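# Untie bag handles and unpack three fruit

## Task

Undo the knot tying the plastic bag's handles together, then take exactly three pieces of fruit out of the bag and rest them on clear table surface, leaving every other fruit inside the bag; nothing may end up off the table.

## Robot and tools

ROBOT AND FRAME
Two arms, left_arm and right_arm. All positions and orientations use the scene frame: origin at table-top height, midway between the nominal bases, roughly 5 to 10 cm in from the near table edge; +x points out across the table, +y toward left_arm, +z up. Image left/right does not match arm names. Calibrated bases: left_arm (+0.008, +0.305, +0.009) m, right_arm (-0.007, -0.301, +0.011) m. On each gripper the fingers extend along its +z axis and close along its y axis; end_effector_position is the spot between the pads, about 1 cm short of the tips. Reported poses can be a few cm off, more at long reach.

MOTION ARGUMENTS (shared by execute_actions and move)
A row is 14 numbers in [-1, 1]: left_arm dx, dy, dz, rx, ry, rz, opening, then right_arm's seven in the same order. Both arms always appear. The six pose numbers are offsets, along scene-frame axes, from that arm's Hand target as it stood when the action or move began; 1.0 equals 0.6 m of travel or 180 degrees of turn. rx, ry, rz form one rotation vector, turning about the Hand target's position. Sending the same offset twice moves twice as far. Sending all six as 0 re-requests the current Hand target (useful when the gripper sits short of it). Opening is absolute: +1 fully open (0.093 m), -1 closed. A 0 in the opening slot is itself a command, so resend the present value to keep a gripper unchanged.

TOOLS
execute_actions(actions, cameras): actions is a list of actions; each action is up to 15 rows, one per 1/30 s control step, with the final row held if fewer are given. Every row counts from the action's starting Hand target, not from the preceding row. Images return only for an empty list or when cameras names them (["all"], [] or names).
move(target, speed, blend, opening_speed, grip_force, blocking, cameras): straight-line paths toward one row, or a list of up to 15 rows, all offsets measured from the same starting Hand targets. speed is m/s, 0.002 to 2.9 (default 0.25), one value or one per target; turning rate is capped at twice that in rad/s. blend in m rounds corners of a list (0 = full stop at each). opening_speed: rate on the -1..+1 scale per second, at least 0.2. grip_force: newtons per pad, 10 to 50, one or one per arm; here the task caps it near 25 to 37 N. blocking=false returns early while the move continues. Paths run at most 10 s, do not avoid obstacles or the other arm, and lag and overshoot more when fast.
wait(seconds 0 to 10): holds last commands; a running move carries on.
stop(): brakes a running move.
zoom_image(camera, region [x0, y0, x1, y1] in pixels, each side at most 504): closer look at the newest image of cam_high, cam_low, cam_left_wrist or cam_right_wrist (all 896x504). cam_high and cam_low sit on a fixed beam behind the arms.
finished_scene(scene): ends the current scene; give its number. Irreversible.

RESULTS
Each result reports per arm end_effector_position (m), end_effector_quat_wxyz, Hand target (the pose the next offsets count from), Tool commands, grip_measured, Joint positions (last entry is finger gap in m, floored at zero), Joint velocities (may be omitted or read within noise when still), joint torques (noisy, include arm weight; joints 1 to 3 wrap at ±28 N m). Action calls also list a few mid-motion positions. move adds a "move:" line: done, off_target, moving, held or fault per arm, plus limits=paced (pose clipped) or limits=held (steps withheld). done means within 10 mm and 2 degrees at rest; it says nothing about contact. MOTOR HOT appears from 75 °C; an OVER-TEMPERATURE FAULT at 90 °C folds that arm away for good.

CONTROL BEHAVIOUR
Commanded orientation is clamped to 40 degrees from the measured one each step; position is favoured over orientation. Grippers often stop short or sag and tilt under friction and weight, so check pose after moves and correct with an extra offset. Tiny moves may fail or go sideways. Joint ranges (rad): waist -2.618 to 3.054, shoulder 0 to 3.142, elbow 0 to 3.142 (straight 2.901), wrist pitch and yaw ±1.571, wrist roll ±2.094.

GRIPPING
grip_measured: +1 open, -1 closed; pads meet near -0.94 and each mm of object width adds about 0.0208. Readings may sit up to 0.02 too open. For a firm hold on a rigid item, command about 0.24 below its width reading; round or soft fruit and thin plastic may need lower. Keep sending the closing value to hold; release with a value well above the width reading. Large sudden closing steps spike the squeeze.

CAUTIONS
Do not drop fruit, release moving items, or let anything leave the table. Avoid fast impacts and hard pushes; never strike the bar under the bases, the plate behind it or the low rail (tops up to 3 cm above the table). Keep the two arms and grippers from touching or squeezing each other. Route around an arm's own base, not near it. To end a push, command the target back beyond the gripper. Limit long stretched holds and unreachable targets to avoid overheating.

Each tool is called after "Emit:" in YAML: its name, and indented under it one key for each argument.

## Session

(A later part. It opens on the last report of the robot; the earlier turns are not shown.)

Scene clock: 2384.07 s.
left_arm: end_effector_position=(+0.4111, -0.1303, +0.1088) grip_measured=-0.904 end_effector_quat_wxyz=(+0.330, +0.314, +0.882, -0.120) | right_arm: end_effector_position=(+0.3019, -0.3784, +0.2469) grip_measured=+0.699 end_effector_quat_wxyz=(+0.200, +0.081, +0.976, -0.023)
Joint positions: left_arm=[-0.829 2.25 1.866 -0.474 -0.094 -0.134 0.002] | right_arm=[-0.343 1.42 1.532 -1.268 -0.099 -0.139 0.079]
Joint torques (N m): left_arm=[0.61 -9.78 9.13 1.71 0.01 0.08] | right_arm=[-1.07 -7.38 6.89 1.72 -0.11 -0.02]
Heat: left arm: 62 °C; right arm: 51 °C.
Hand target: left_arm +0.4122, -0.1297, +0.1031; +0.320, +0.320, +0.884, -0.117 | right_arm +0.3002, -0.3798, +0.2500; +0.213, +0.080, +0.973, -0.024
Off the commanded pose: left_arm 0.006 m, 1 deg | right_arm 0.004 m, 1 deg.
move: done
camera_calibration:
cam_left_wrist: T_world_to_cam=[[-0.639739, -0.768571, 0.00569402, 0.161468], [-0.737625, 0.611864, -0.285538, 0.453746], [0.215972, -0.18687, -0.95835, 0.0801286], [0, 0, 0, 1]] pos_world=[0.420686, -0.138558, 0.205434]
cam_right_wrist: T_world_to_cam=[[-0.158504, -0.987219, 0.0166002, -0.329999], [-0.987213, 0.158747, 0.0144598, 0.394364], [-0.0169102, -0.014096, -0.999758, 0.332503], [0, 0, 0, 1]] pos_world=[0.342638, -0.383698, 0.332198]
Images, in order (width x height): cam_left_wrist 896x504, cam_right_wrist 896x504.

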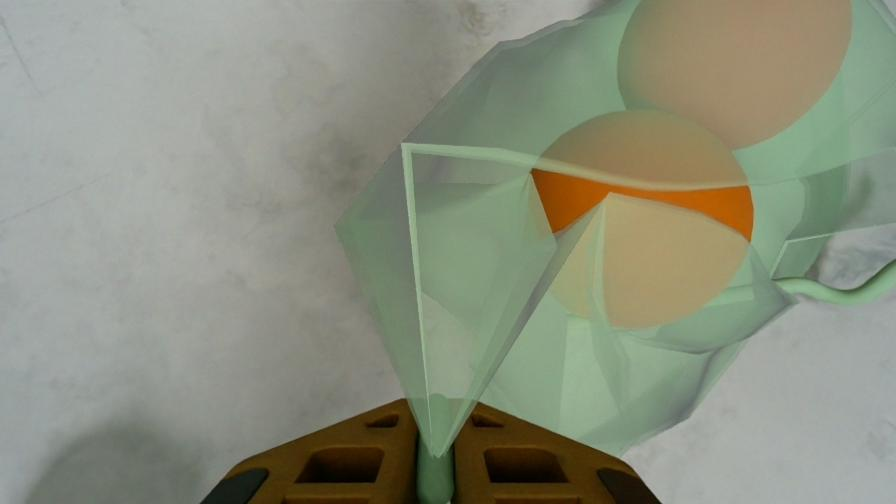

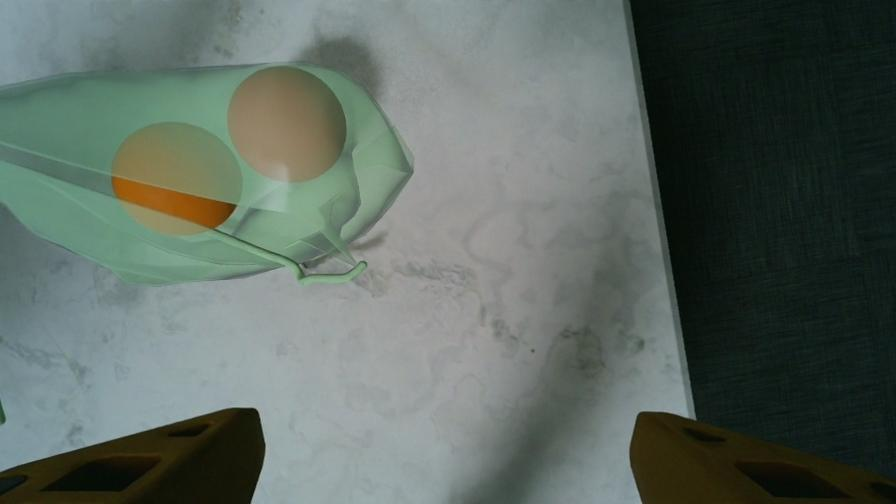

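Emit:
move:
  target:
    - [0,0,0,0,0,0,-1,0.04,0.27,0.06,0,0,0.05,-0.3]
  speed: 0.2
  cameras: ["cam_right_wrist","cam_high"]

Emit:
zoom_image:
  camera: "cam_right_wrist"
  region: [150, 60, 650, 400]

Scene clock: 2424.97 s.
left_arm: end_effector_position=(+0.4110, -0.1303, +0.1088) grip_measured=-0.904 end_effector_quat_wxyz=(+0.330, +0.314, +0.882, -0.120) | right_arm: end_effector_position=(+0.3231, -0.2164, +0.2805) grip_measured=-0.299 end_effector_quat_wxyz=(+0.212, -0.001, +0.977, -0.001)
Joint positions: left_arm=[-0.829 2.25 1.866 -0.475 -0.093 -0.133 0.002] | right_arm=[0.253 1.514 1.78 -1.388 0.077 0.251 0.031]
Joint torques (N m): left_arm=[0.7 -9.78 9.06 1.69 0.05 0.07] | right_arm=[0.08 -4.75 11.55 1.28 0.23 0.05]
Heat: left arm: 58 °C; right arm: 51 °C.
Hand target: left_arm +0.4122, -0.1297, +0.1031; +0.320, +0.320, +0.884, -0.117 | right_arm +0.3241, -0.2178, +0.2860; +0.214, +0.004, +0.977, -0.007
Off the commanded pose: left_arm 0.006 m, 1 deg | right_arm 0.006 m, 1 deg.
move: done
camera_calibration:
cam_right_wrist: T_world_to_cam=[[0.0101783, -0.999929, 0.00613656, -0.221508], [-0.999926, -0.0102188, -0.00661023, 0.362568], [0.00667247, -0.00606883, -0.999959, 0.362931], [0, 0, 0, 1]] pos_world=[0.362374, -0.215585, 0.366672]
Images, in order (width x height): cam_high 896x504, cam_right_wrist 896x504.

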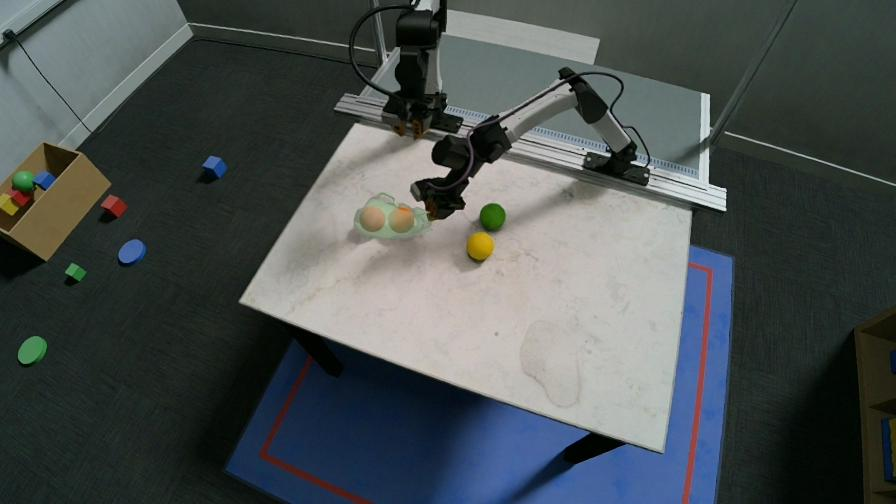

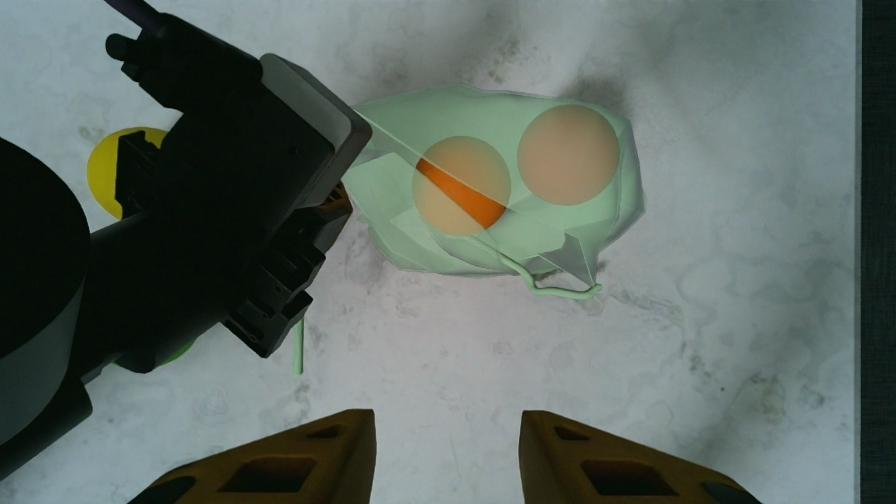

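Scaled by 1.008 from the camera's 896x504 image, which has a finer 1280x720 frame.

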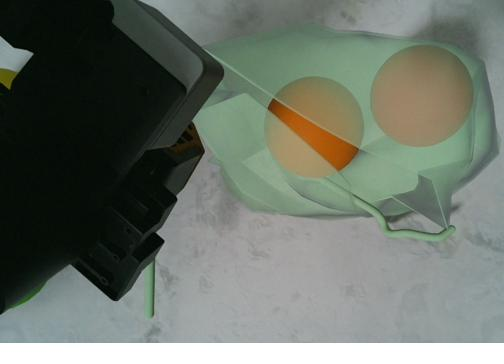

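Emit:
move:
  target:
    - [0.0,0.0,-0.125,0,0,0,-1,0,0,0,0,0,0,-0.3]
    - [0.0,0.0,-0.125,0,0,0,-0.3,0,0,0,0,0,0,-0.3]
    - [-0.08,0.07,0.02,0,0,0,-0.3,0,0,0,0,0,0,-0.3]
    - [-0.05,0.3,0.2,0,0,0,-0.3,0,0,0,0,0,0,-0.3]
    - [-0.04,0.65,0.15,0,0,0,-0.3,0,0,0,0,0,0,-0.3]
  speed: [0.06,0.06,0.1,0.2,0.25]
  blend: [0,0,0.03,0.03,0]
  cameras: ["cam_right_wrist","cam_high"]

Emit:
zoom_image:
  camera: "cam_right_wrist"
  region: [250, 60, 700, 360]

Scene clock: 2453.87 s.
left_arm: end_effector_position=(+0.3916, +0.2618, +0.1974) grip_measured=-0.302 end_effector_quat_wxyz=(+0.330, +0.316, +0.883, -0.111) | right_arm: end_effector_position=(+0.3231, -0.2164, +0.2804) grip_measured=-0.299 end_effector_quat_wxyz=(+0.212, -0.001, +0.977, -0.001)
Joint positions: left_arm=[0.11 1.534 1.288 -0.773 0.472 0.638 0.031] | right_arm=[0.253 1.514 1.78 -1.389 0.077 0.252 0.031]
Joint torques (N m): left_arm=[0.28 -5.45 7.13 1.4 0.42 0.11] | right_arm=[0.03 -4.59 11.55 1.3 0.28 0.09]
Heat: left arm: 57 °C; right arm: 58 °C.
Hand target: left_arm +0.3882, +0.2603, +0.1931; +0.320, +0.320, +0.884, -0.117 | right_arm +0.3241, -0.2178, +0.2860; +0.214, +0.004, +0.977, -0.007
Off the commanded pose: left_arm 0.006 m, 1 deg | right_arm 0.006 m, 1 deg.
move: done; target 2's new opening was sent with left_arm's hand 0.018 m and 2 deg from that target
camera_calibration:
cam_right_wrist: T_world_to_cam=[[0.0092792, -0.999938, 0.00622906, -0.221315], [-0.999937, -0.00931852, -0.00631451, 0.362555], [0.00637216, -0.00617007, -0.999961, 0.362919], [0, 0, 0, 1]] pos_world=[0.362273, -0.215684, 0.366573]
Images, in order (width x height): cam_high 896x504, cam_right_wrist 896x504.

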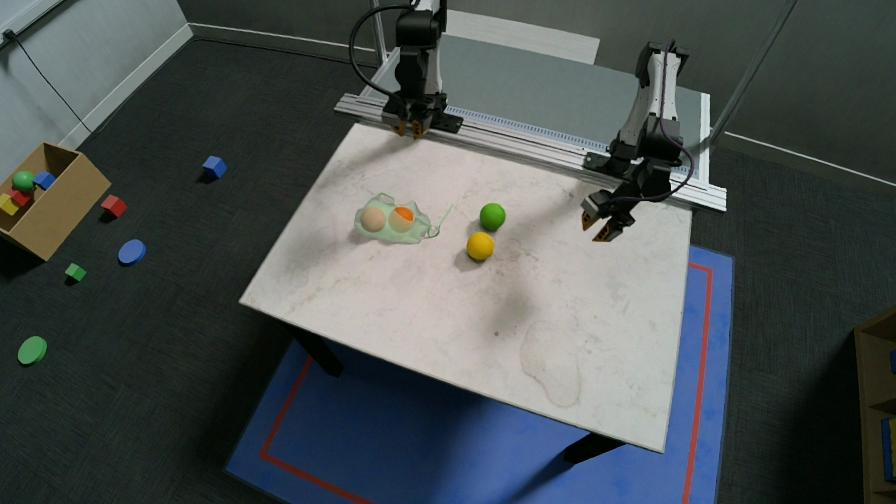

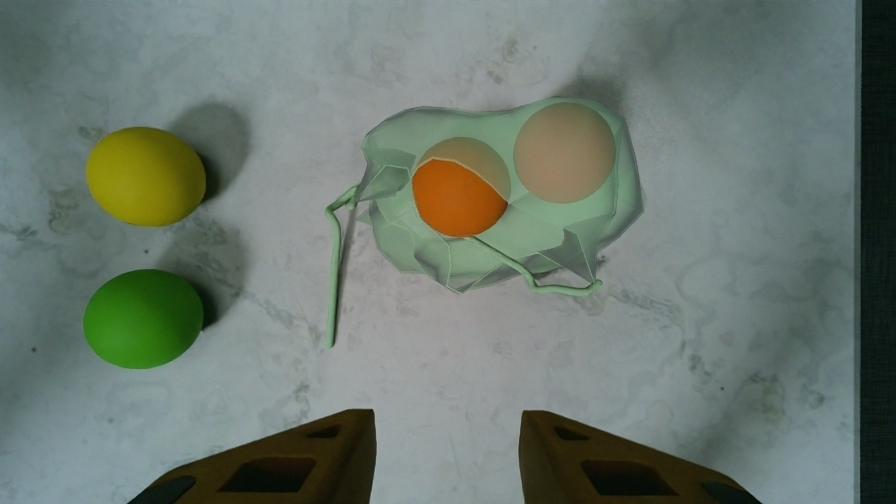

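Scaled by 1.120 from the camera's 896x504 image, which has a finer 1280x720 frame.

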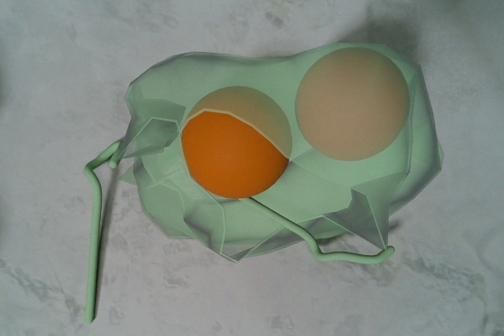

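Emit:
zoom_image:
  camera: "cam_right_wrist"
  region: [340, 90, 660, 310]

Scaled by 1.575 from the camera's 896x504 image, which has a finer 1280x720 frame.

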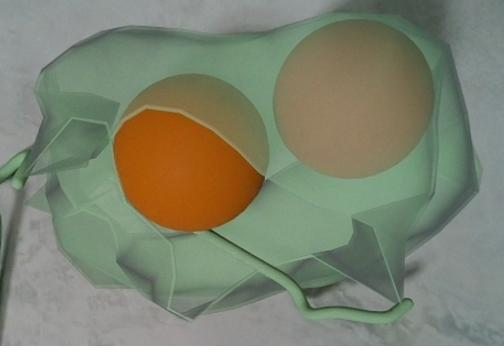

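Emit:
move:
  target: [0,0,0,0,0,0,-0.3,0.1373,-0.017,-0.29,0.0139,0.0808,-0.1076,0.85]
  speed: 0.2
  cameras: ["cam_right_wrist","cam_low"]

Scene clock: 2480.30 s.
left_arm: end_effector_position=(+0.3916, +0.2618, +0.1974) grip_measured=-0.302 end_effector_quat_wxyz=(+0.330, +0.316, +0.882, -0.110) | right_arm: end_effector_position=(+0.3962, -0.2276, +0.1062) grip_measured=+0.849 end_effector_quat_wxyz=(+0.070, +0.162, +0.984, -0.032)
Joint positions: left_arm=[0.11 1.534 1.288 -0.773 0.472 0.638 0.031] | right_arm=[0.193 1.958 1.679 -1.149 0.074 0.527 0.086]
Joint torques (N m): left_arm=[0.25 -5.49 7.13 1.36 0.42 0.09] | right_arm=[-1.03 -9.57 11.25 0.97 0.01 0.07]
Heat: left arm: 52 °C; right arm: 60 °C.
Hand target: left_arm +0.3882, +0.2603, +0.1931; +0.320, +0.320, +0.884, -0.117 | right_arm +0.4065, -0.2281, +0.1120; +0.085, +0.171, +0.981, -0.022
Off the commanded pose: left_arm 0.006 m, 1 deg | right_arm 0.012 m, 2 deg.
move: off_target (right_arm)
camera_calibration:
cam_right_wrist: T_world_to_cam=[[-0.314894, -0.948213, 0.0416485, -0.0956445], [-0.910953, 0.314257, 0.26722, 0.443928], [-0.26647, 0.0462059, -0.962735, 0.304306], [0, 0, 0, 1]] pos_world=[0.455369, -0.24426, 0.178323]
Images, in order (width x height): cam_low 896x504, cam_right_wrist 896x504.

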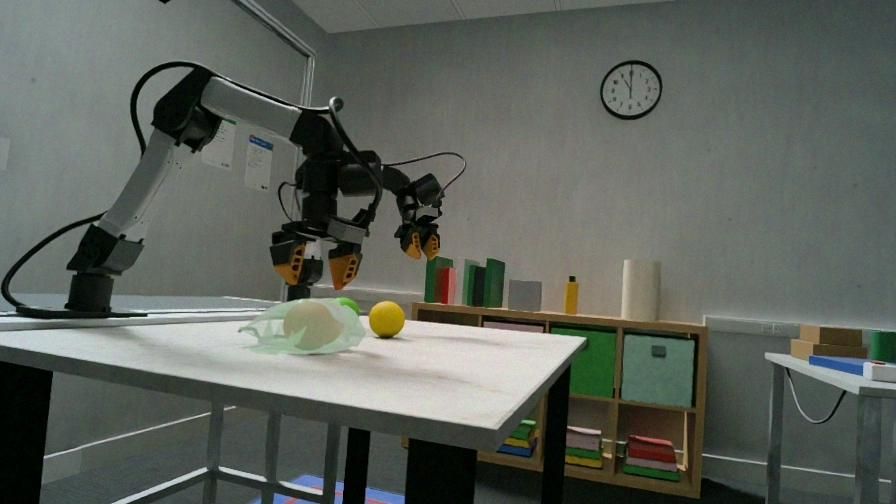

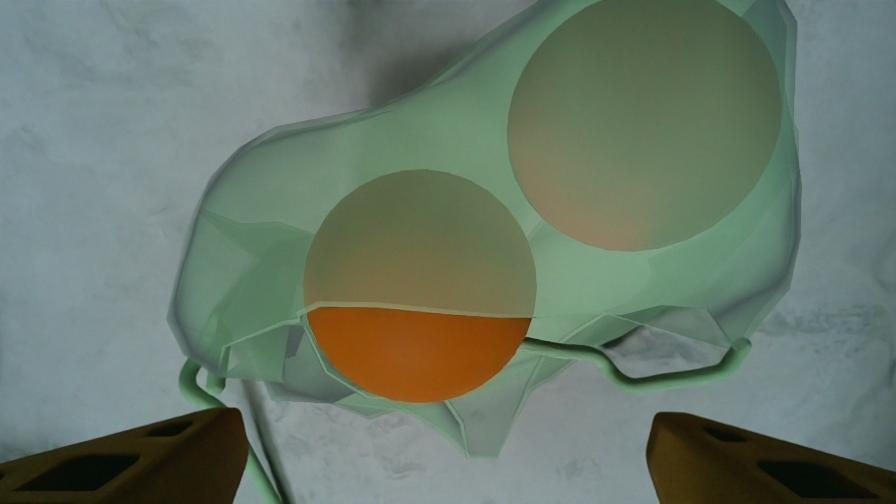

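Emit:
move:
  target: [0,0,0,0,0,0,-0.3,-0.0142,0.006,-0.0717,0,0,-0.011,0.85]
  speed: 0.1
  cameras: ["cam_right_wrist"]

Scene clock: 2536.47 s.
left_arm: end_effector_position=(+0.3916, +0.2618, +0.1974) grip_measured=-0.302 end_effector_quat_wxyz=(+0.330, +0.316, +0.882, -0.110) | right_arm: end_effector_position=(+0.3996, -0.2250, +0.0744) grip_measured=+0.849 end_effector_quat_wxyz=(+0.087, +0.186, +0.978, -0.023)
Joint positions: left_arm=[0.11 1.534 1.288 -0.773 0.472 0.638 0.031] | right_arm=[0.201 1.958 1.548 -0.983 0.074 0.582 0.086]
Joint torques (N m): left_arm=[0.21 -5.49 7.2 1.36 0.41 0.09] | right_arm=[-0.09 -9.7 6.98 1.06 0.07 0.08]
Heat: left arm: 47 °C; right arm: 60 °C.
Hand target: left_arm +0.3882, +0.2603, +0.1931; +0.320, +0.320, +0.884, -0.117 | right_arm +0.3979, -0.2244, +0.0690; +0.084, +0.188, +0.978, -0.024
Off the commanded pose: left_arm 0.006 m, 1 deg | right_arm 0.006 m, 0 deg.
move: done
camera_calibration:
cam_right_wrist: T_world_to_cam=[[-0.358485, -0.933424, 0.0143966, -0.0679489], [-0.90554, 0.351442, 0.237666, 0.463056], [-0.226903, 0.072163, -0.97124, 0.265075], [0, 0, 0, 1]] pos_world=[0.455104, -0.245291, 0.148377]
Images, in order (width x height): cam_right_wrist 896x504.

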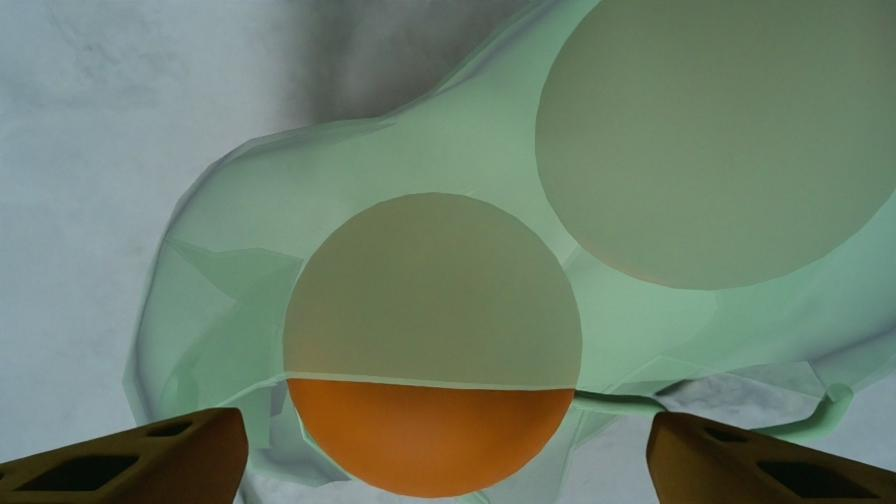

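Emit:
move:
  target: [0,0,0,0,0,0,-0.3,-0.0055,0.0083,-0.03,0,0,0,0.85]
  speed: 0.08
  cameras: ["cam_right_wrist","cam_low"]

Emit:
zoom_image:
  camera: "cam_low"
  region: [230, 250, 400, 370]

Scene clock: 2547.93 s.
left_arm: end_effector_position=(+0.3916, +0.2618, +0.1974) grip_measured=-0.302 end_effector_quat_wxyz=(+0.330, +0.316, +0.882, -0.110) | right_arm: end_effector_position=(+0.3973, -0.2191, +0.0602) grip_measured=+0.849 end_effector_quat_wxyz=(+0.091, +0.185, +0.978, -0.020)
Joint positions: left_arm=[0.11 1.534 1.288 -0.773 0.472 0.638 0.031] | right_arm=[0.217 1.958 1.489 -0.916 0.074 0.598 0.086]
Joint torques (N m): left_arm=[0.21 -5.42 7.17 1.39 0.39 0.07] | right_arm=[0.02 -8.73 6.71 1.12 0.12 0.08]
Heat: left arm: 47 °C; right arm: 58 °C.
Hand target: left_arm +0.3882, +0.2603, +0.1931; +0.320, +0.320, +0.884, -0.117 | right_arm +0.3947, -0.2194, +0.0510; +0.084, +0.188, +0.978, -0.023
Off the commanded pose: left_arm 0.006 m, 1 deg | right_arm 0.010 m, 1 deg.
move: done
camera_calibration:
cam_right_wrist: T_world_to_cam=[[-0.35775, -0.933796, 0.00634827, -0.0630262], [-0.908039, 0.349452, 0.230973, 0.463247], [-0.2179, 0.0768661, -0.972939, 0.247872], [0, 0, 0, 1]] pos_world=[0.452109, -0.239789, 0.134567]
Images, in order (width x height): cam_low 896x504, cam_right_wrist 896x504.

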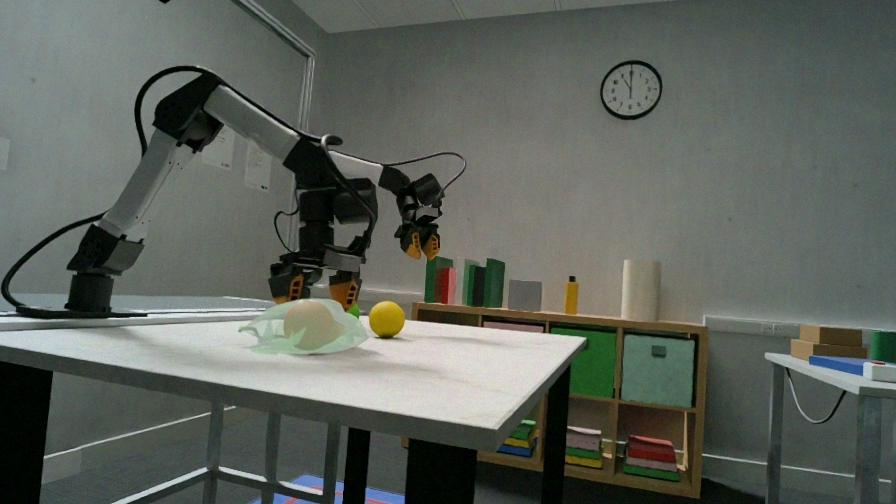

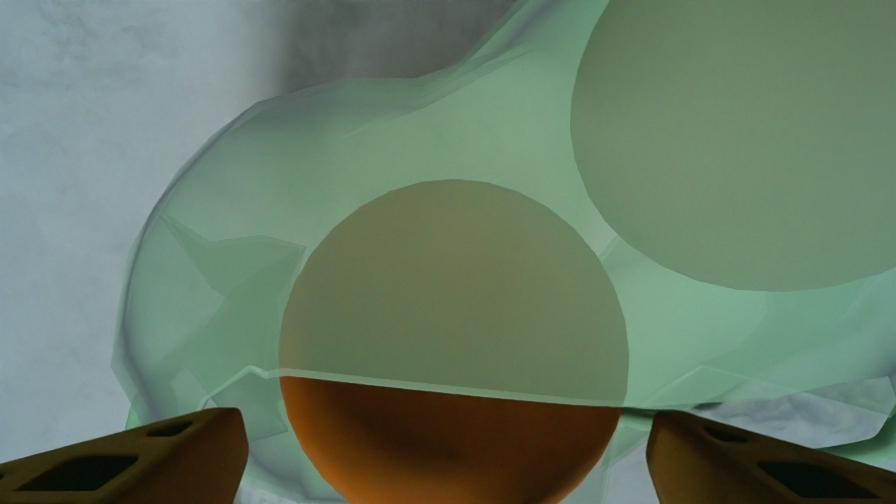

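Scaled by 2.965 from the camera's 896x504 image, which has a finer 1280x720 frame.

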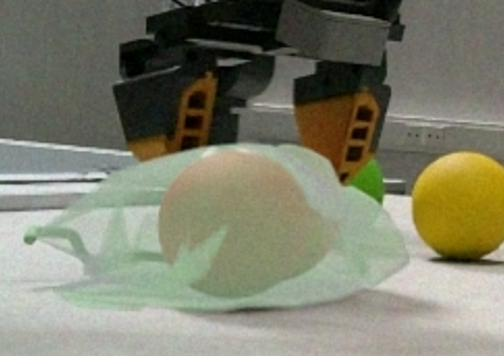

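Emit:
move:
  target:
    - [0,0,0,0,0,0,-0.3,0,0,-0.008,0,0,0,0.85]
    - [0,0,0,0,0,0,-0.3,0,0,-0.008,0,0,0,0.1]
  speed: 0.06
  opening_speed: 0.5
  cameras: ["cam_right_wrist","cam_low"]

Emit:
zoom_image:
  camera: "cam_low"
  region: [230, 250, 400, 370]

Scene clock: 2565.40 s.
left_arm: end_effector_position=(+0.3916, +0.2618, +0.1974) grip_measured=-0.302 end_effector_quat_wxyz=(+0.330, +0.316, +0.882, -0.110) | right_arm: end_effector_position=(+0.3979, -0.2191, +0.0575) grip_measured=+0.107 end_effector_quat_wxyz=(+0.094, +0.186, +0.978, -0.019)
Joint positions: left_arm=[0.11 1.534 1.288 -0.773 0.472 0.638 0.031] | right_arm=[0.217 1.958 1.477 -0.898 0.074 0.598 0.05]
Joint torques (N m): left_arm=[0.16 -5.48 7.13 1.37 0.41 0.07] | right_arm=[-0.01 -8.43 6.83 1.08 0.11 0.07]
Heat: left arm: 46 °C; right arm: 56 °C.
Hand target: left_arm +0.3882, +0.2603, +0.1931; +0.320, +0.320, +0.884, -0.117 | right_arm +0.3947, -0.2194, +0.0463; +0.084, +0.188, +0.978, -0.023
Off the commanded pose: left_arm 0.006 m, 1 deg | right_arm 0.012 m, 1 deg.
move: off_target (right_arm); target 2's new opening was sent with right_arm's hand 0.012 m and 1 deg from that target
camera_calibration:
cam_right_wrist: T_world_to_cam=[[-0.358235, -0.933627, 0.00296503, -0.0623589], [-0.909173, 0.34957, 0.226286, 0.465092], [-0.212303, 0.0783678, -0.974056, 0.243537], [0, 0, 0, 1]] pos_world=[0.452213, -0.239888, 0.13216]
Images, in order (width x height): cam_low 896x504, cam_right_wrist 896x504.

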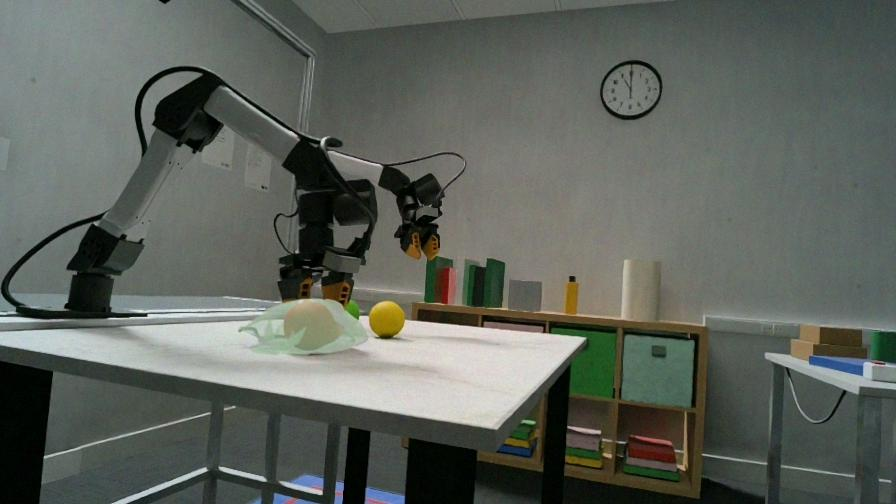

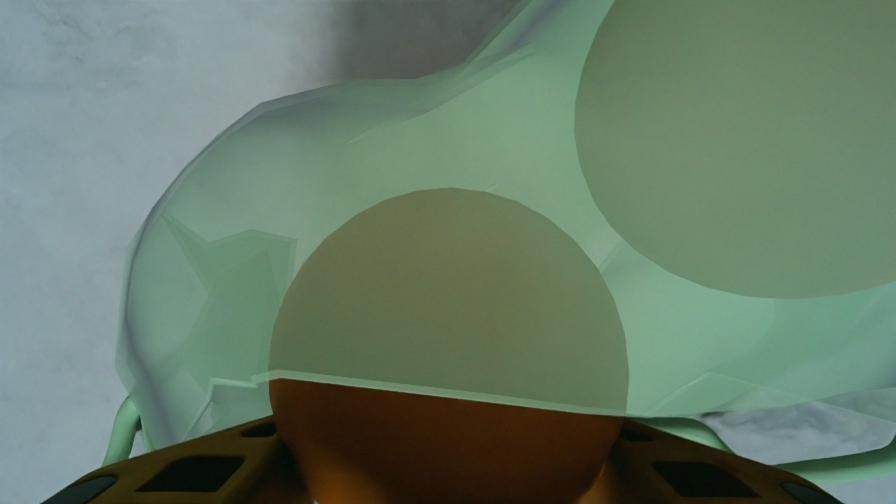

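Scaled by 2.965 from the camera's 896x504 image, which has a finer 1280x720 frame.

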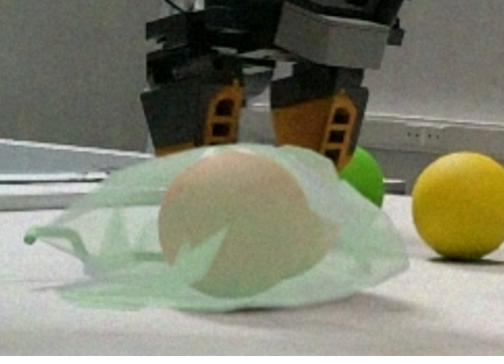

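Emit:
move:
  target:
    - [0,0,0,0,0,0,-0.3,-0.03,0.01,0.06,0,0,0,0.0]
    - [0,0,0,0,0,0,-0.3,-0.05,0.01,0.15,0,0,0,0.0]
  speed: 0.06
  blend: [0.01,0]
  cameras: ["cam_right_wrist","cam_low","cam_high"]

Emit:
zoom_image:
  camera: "cam_low"
  region: [230, 230, 400, 370]

Emit:
zoom_image:
  camera: "cam_high"
  region: [340, 140, 500, 270]

Scene clock: 2580.77 s.
left_arm: end_effector_position=(+0.3916, +0.2618, +0.1974) grip_measured=-0.302 end_effector_quat_wxyz=(+0.330, +0.316, +0.882, -0.110) | right_arm: end_effector_position=(+0.3616, -0.2153, +0.1140) grip_measured=+0.023 end_effector_quat_wxyz=(+0.061, +0.186, +0.980, -0.031)
Joint positions: left_arm=[0.11 1.534 1.288 -0.773 0.472 0.638 0.031] | right_arm=[0.243 1.852 1.569 -1.167 0.074 0.625 0.046]
Joint torques (N m): left_arm=[0.31 -5.45 7.13 1.38 0.4 0.07] | right_arm=[0.05 -12.7 11.73 0.53 0.19 0.11]
Heat: left arm: 46 °C; right arm: 55 °C.
Hand target: left_arm +0.3882, +0.2603, +0.1931; +0.320, +0.320, +0.884, -0.117 | right_arm +0.3647, -0.2135, +0.1361; +0.084, +0.188, +0.978, -0.024
Off the commanded pose: left_arm 0.006 m, 1 deg | right_arm 0.023 m, 3 deg.
move: off_target (right_arm)
camera_calibration:
cam_right_wrist: T_world_to_cam=[[-0.359262, -0.932395, 0.0396266, -0.0755673], [-0.89058, 0.355222, 0.28405, 0.405992], [-0.278923, 0.0667578, -0.95799, 0.31031], [0, 0, 0, 1]] pos_world=[0.420973, -0.235392, 0.184946]
Images, in order (width x height): cam_high 896x504, cam_low 896x504, cam_right_wrist 896x504.

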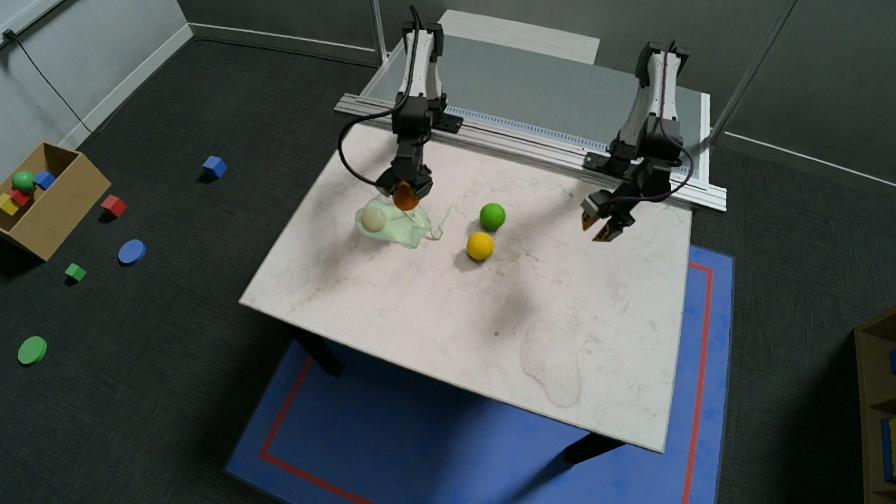

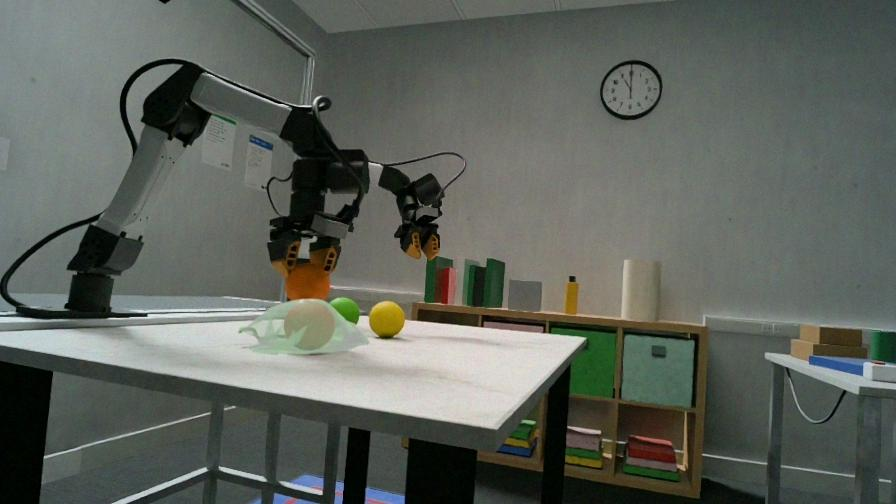

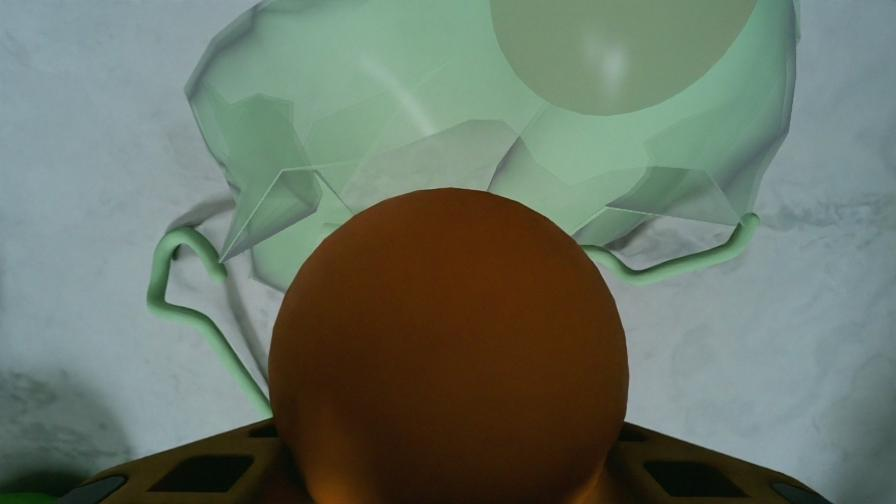

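Scaled by 2.965 from the camera's 896x504 image, which has a finer 1280x720 frame.

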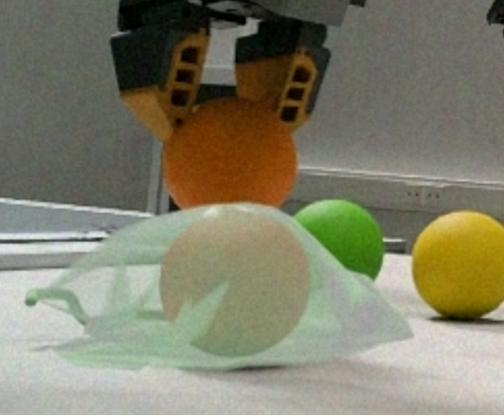

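Scaled by 3.150 from the camera's 896x504 image, which has a finer 1280x720 frame.

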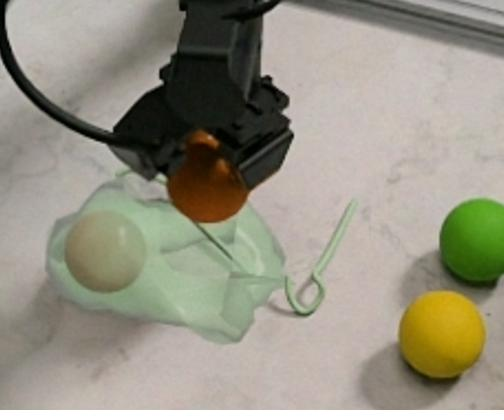

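Emit:
move:
  target:
    - [0,0,0,0,0,0,-0.3,0,0,0.1,0,0,0,0.0]
    - [0,0,0,0,0,0,-0.3,-0.216,0.3225,0.1,0,0,0,0.0]
    - [0,0,0,0,0,0,-0.3,-0.216,0.3225,-0.07,0,0,0,0.0]
  speed: [0.08,0.12,0.08]
  blend: [0.02,0.03,0]
  cameras: ["cam_right_wrist","cam_low","cam_high"]

Emit:
zoom_image:
  camera: "cam_low"
  region: [250, 220, 420, 350]

Scene clock: 2604.17 s.
left_arm: end_effector_position=(+0.3916, +0.2618, +0.1974) grip_measured=-0.302 end_effector_quat_wxyz=(+0.330, +0.316, +0.882, -0.110) | right_arm: end_effector_position=(+0.2358, -0.0184, +0.0986) grip_measured=+0.023 end_effector_quat_wxyz=(+0.079, +0.188, +0.979, -0.017)
Joint positions: left_arm=[0.11 1.534 1.288 -0.773 0.472 0.638 0.031] | right_arm=[0.921 1.855 1.53 -1.157 0.153 1.305 0.046]
Joint torques (N m): left_arm=[0.25 -5.52 7.21 1.37 0.41 0.08] | right_arm=[0.4 -8.75 6.79 0.77 0.32 0.06]
Heat: left arm: 46 °C; right arm: 58 °C.
Hand target: left_arm +0.3882, +0.2603, +0.1931; +0.320, +0.320, +0.884, -0.117 | right_arm +0.2351, -0.0199, +0.0942; +0.085, +0.188, +0.978, -0.023
Off the commanded pose: left_arm 0.006 m, 1 deg | right_arm 0.005 m, 1 deg.
move: done
camera_calibration:
cam_right_wrist: T_world_to_cam=[[-0.361648, -0.932302, 0.00488432, 0.0674706], [-0.901078, 0.350871, 0.254849, 0.233648], [-0.23931, 0.0877646, -0.966968, 0.239277], [0, 0, 0, 1]] pos_world=[0.292197, -0.0400773, 0.171499]
Images, in order (width x height): cam_high 896x504, cam_low 896x504, cam_right_wrist 896x504.

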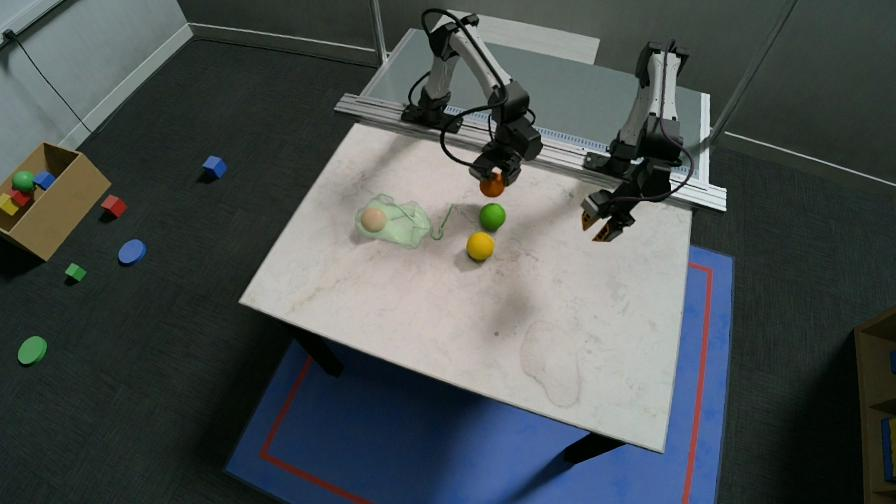

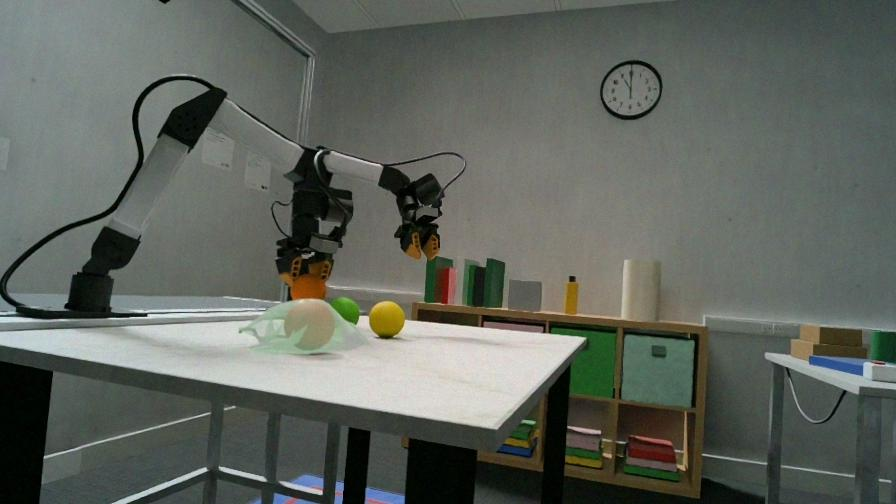

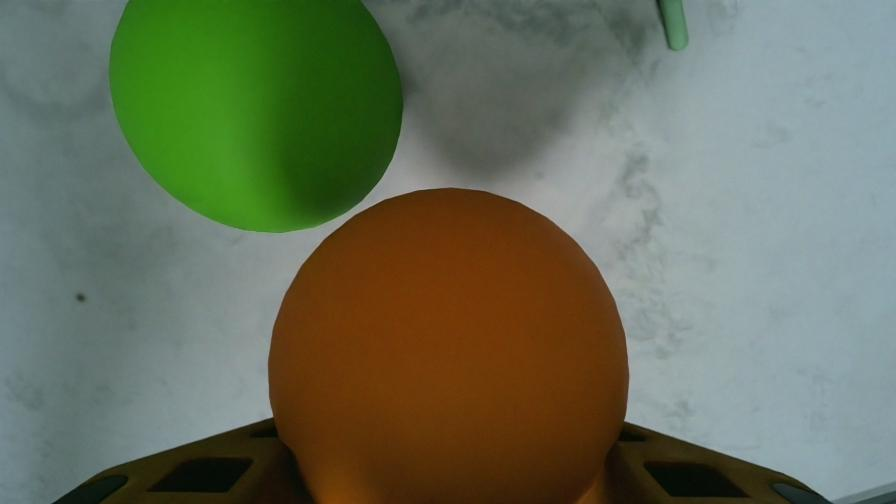

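Scaled by 2.965 from the camera's 896x504 image, which has a finer 1280x720 frame.

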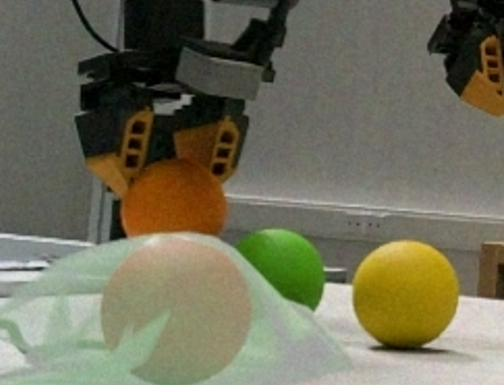

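Emit:
move:
  target: [0,0,0,0,0,0,-0.3,0,0,-0.05,0,0,0,0]
  speed: 0.06
  cameras: ["cam_low","cam_right_wrist"]

Scene clock: 2631.57 s.
left_arm: end_effector_position=(+0.3916, +0.2618, +0.1974) grip_measured=-0.302 end_effector_quat_wxyz=(+0.330, +0.316, +0.882, -0.110) | right_arm: end_effector_position=(+0.2363, -0.0181, +0.0710) grip_measured=+0.023 end_effector_quat_wxyz=(+0.081, +0.188, +0.979, -0.014)
Joint positions: left_arm=[0.11 1.534 1.288 -0.773 0.472 0.638 0.031] | right_arm=[0.921 1.871 1.44 -1.044 0.153 1.306 0.046]
Joint torques (N m): left_arm=[0.21 -5.48 7.15 1.37 0.4 0.06] | right_arm=[0.35 -8.12 6.82 0.74 0.35 0.09]
Heat: left arm: 45 °C; right arm: 54 °C.
Hand target: left_arm +0.3882, +0.2603, +0.1931; +0.320, +0.320, +0.884, -0.117 | right_arm +0.2350, -0.0199, +0.0641; +0.084, +0.188, +0.978, -0.024
Off the commanded pose: left_arm 0.006 m, 1 deg | right_arm 0.007 m, 1 deg.
move: done
camera_calibration:
cam_right_wrist: T_world_to_cam=[[-0.36195, -0.932196, -0.00138715, 0.0686774], [-0.902039, 0.349865, 0.252823, 0.241346], [-0.235195, 0.0927607, -0.967512, 0.211902], [0, 0, 0, 1]] pos_world=[0.2924, -0.0400738, 0.144095]
Images, in order (width x height): cam_low 896x504, cam_right_wrist 896x504.

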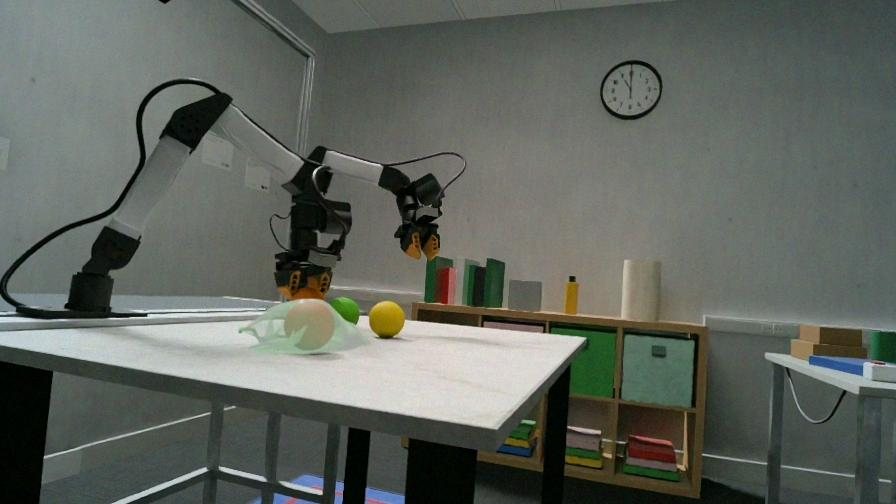

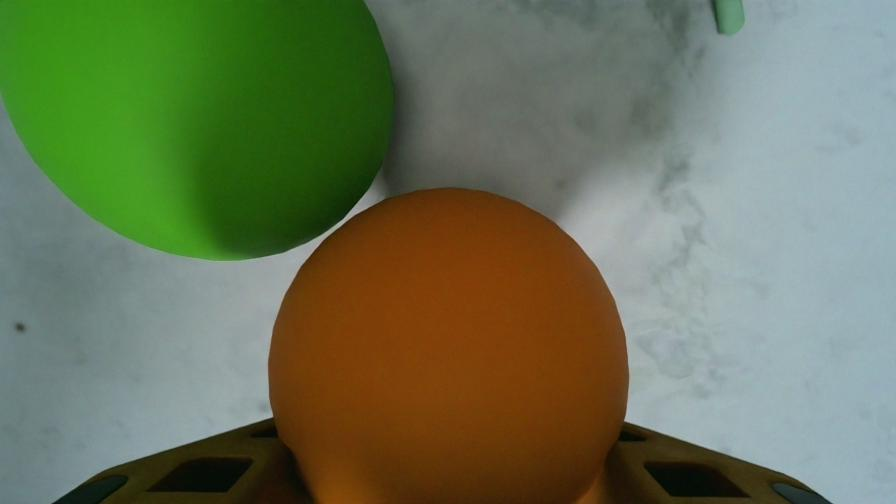

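Emit:
move:
  target: [0,0,0,0,0,0,-0.3,0,0,-0.012,0,0,0,0]
  speed: 0.03

Emit:
move:
  target: [0,0,0,0,0,0,-0.3,0,0,-0.008,0,0,0,0]
  speed: 0.03
  cameras: ["cam_low","cam_right_wrist"]

Emit:
zoom_image:
  camera: "cam_low"
  region: [250, 260, 420, 360]

Scene clock: 2639.80 s.
left_arm: end_effector_position=(+0.3916, +0.2618, +0.1974) grip_measured=-0.302 end_effector_quat_wxyz=(+0.330, +0.316, +0.882, -0.110) | right_arm: end_effector_position=(+0.2368, -0.0175, +0.0652) grip_measured=+0.023 end_effector_quat_wxyz=(+0.082, +0.188, +0.979, -0.012)
Joint positions: left_arm=[0.11 1.534 1.288 -0.773 0.472 0.638 0.031] | right_arm=[0.921 1.876 1.423 -1.018 0.153 1.306 0.046]
Joint torques (N m): left_arm=[0.2 -5.44 7.15 1.37 0.4 0.07] | right_arm=[0.38 -7.83 6.69 0.75 0.34 0.09]
Heat: left arm: 45 °C; right arm: 54 °C.
Hand target: left_arm +0.3882, +0.2603, +0.1931; +0.320, +0.320, +0.884, -0.117 | right_arm +0.2350, -0.0199, +0.0570; +0.084, +0.188, +0.978, -0.024
Off the commanded pose: left_arm 0.006 m, 1 deg | right_arm 0.009 m, 1 deg.
move: done

Scene clock: 2640.67 s.
left_arm: end_effector_position=(+0.3916, +0.2618, +0.1974) grip_measured=-0.302 end_effector_quat_wxyz=(+0.330, +0.316, +0.882, -0.110) | right_arm: end_effector_position=(+0.2368, -0.0174, +0.0602) grip_measured=+0.023 end_effector_quat_wxyz=(+0.082, +0.188, +0.979, -0.013)
Joint positions: left_arm=[0.11 1.534 1.288 -0.773 0.472 0.638 0.031] | right_arm=[0.921 1.882 1.41 -1 0.153 1.306 0.046]
Joint torques (N m): left_arm=[0.31 -5.5 7.16 1.37 0.4 0.07] | right_arm=[0.29 -7.95 6.74 0.78 0.35 0.05]
Heat: left arm: 45 °C; right arm: 54 °C.
Hand target: left_arm +0.3882, +0.2603, +0.1931; +0.320, +0.320, +0.884, -0.117 | right_arm +0.2350, -0.0199, +0.0521; +0.084, +0.188, +0.978, -0.024
Off the commanded pose: left_arm 0.006 m, 1 deg | right_arm 0.009 m, 1 deg.
move: done
camera_calibration:
cam_right_wrist: T_world_to_cam=[[-0.361935, -0.93219, -0.00500748, 0.0696249], [-0.902613, 0.349099, 0.251831, 0.244453], [-0.233006, 0.0956663, -0.967758, 0.201089], [0, 0, 0, 1]] pos_world=[0.292701, -0.039672, 0.133393]
Images, in order (width x height): cam_low 896x504, cam_right_wrist 896x504.

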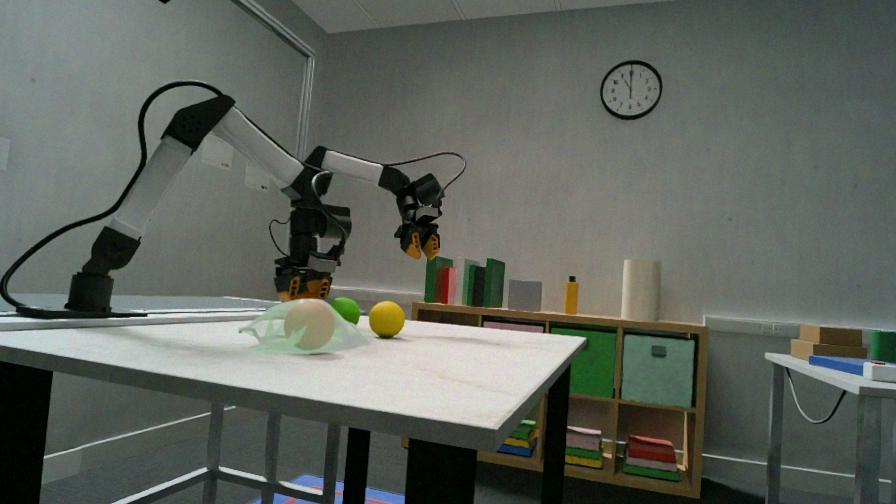

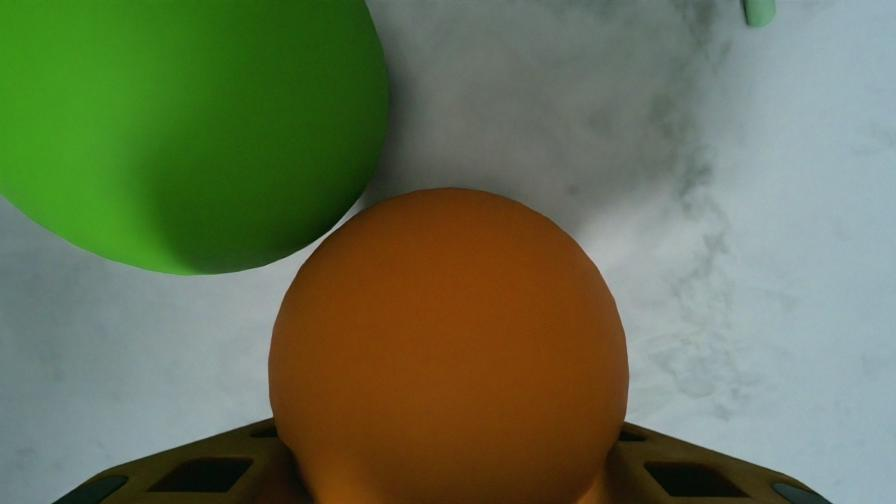

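Scaled by 2.965 from the camera's 896x504 image, which has a finer 1280x720 frame.

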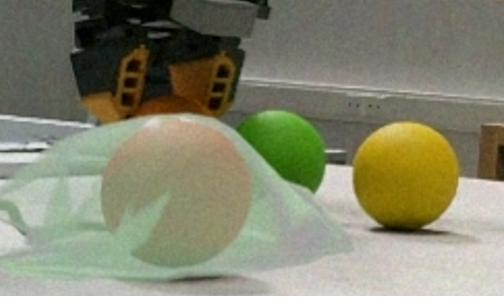

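Not yet stalled (z .0602). Continue with small steps.

Emit:
move:
  target: [0,0,0,0,0,0,-0.3,0,0,-0.007,0,0,0,0]
  speed: 0.03

Emit:
move:
  target: [0,0,0,0,0,0,-0.3,0,0,-0.007,0,0,0,0]
  speed: 0.03

Scene clock: 2649.43 s.
left_arm: end_effector_position=(+0.3916, +0.2618, +0.1974) grip_measured=-0.302 end_effector_quat_wxyz=(+0.330, +0.316, +0.882, -0.110) | right_arm: end_effector_position=(+0.2369, -0.0173, +0.0562) grip_measured=+0.023 end_effector_quat_wxyz=(+0.082, +0.188, +0.979, -0.012)
Joint positions: left_arm=[0.11 1.534 1.288 -0.773 0.472 0.638 0.031] | right_arm=[0.921 1.886 1.4 -0.985 0.153 1.306 0.046]
Joint torques (N m): left_arm=[0.27 -5.46 7.13 1.37 0.4 0.08] | right_arm=[0.39 -7.8 6.67 0.77 0.35 0.04]
Heat: left arm: 45 °C; right arm: 54 °C.
Hand target: left_arm +0.3882, +0.2603, +0.1931; +0.320, +0.320, +0.884, -0.117 | right_arm +0.2350, -0.0198, +0.0480; +0.084, +0.188, +0.978, -0.023
Off the commanded pose: left_arm 0.006 m, 1 deg | right_arm 0.009 m, 1 deg.
move: done

Scene clock: 2650.13 s.
left_arm: end_effector_position=(+0.3916, +0.2618, +0.1974) grip_measured=-0.302 end_effector_quat_wxyz=(+0.330, +0.316, +0.882, -0.110) | right_arm: end_effector_position=(+0.2375, -0.0167, +0.0539) grip_measured=+0.023 end_effector_quat_wxyz=(+0.083, +0.188, +0.979, -0.010)
Joint positions: left_arm=[0.11 1.534 1.288 -0.773 0.472 0.638 0.031] | right_arm=[0.921 1.888 1.393 -0.971 0.154 1.306 0.046]
Joint torques (N m): left_arm=[0.24 -5.49 7.15 1.36 0.4 0.07] | right_arm=[0.39 -7.46 6.35 0.81 0.34 0.06]
Heat: left arm: 45 °C; right arm: 54 °C.
Hand target: left_arm +0.3882, +0.2603, +0.1931; +0.320, +0.320, +0.884, -0.117 | right_arm +0.2350, -0.0198, +0.0438; +0.084, +0.188, +0.978, -0.023
Off the commanded pose: left_arm 0.006 m, 1 deg | right_arm 0.011 m, 2 deg.
move: off_target (right_arm)


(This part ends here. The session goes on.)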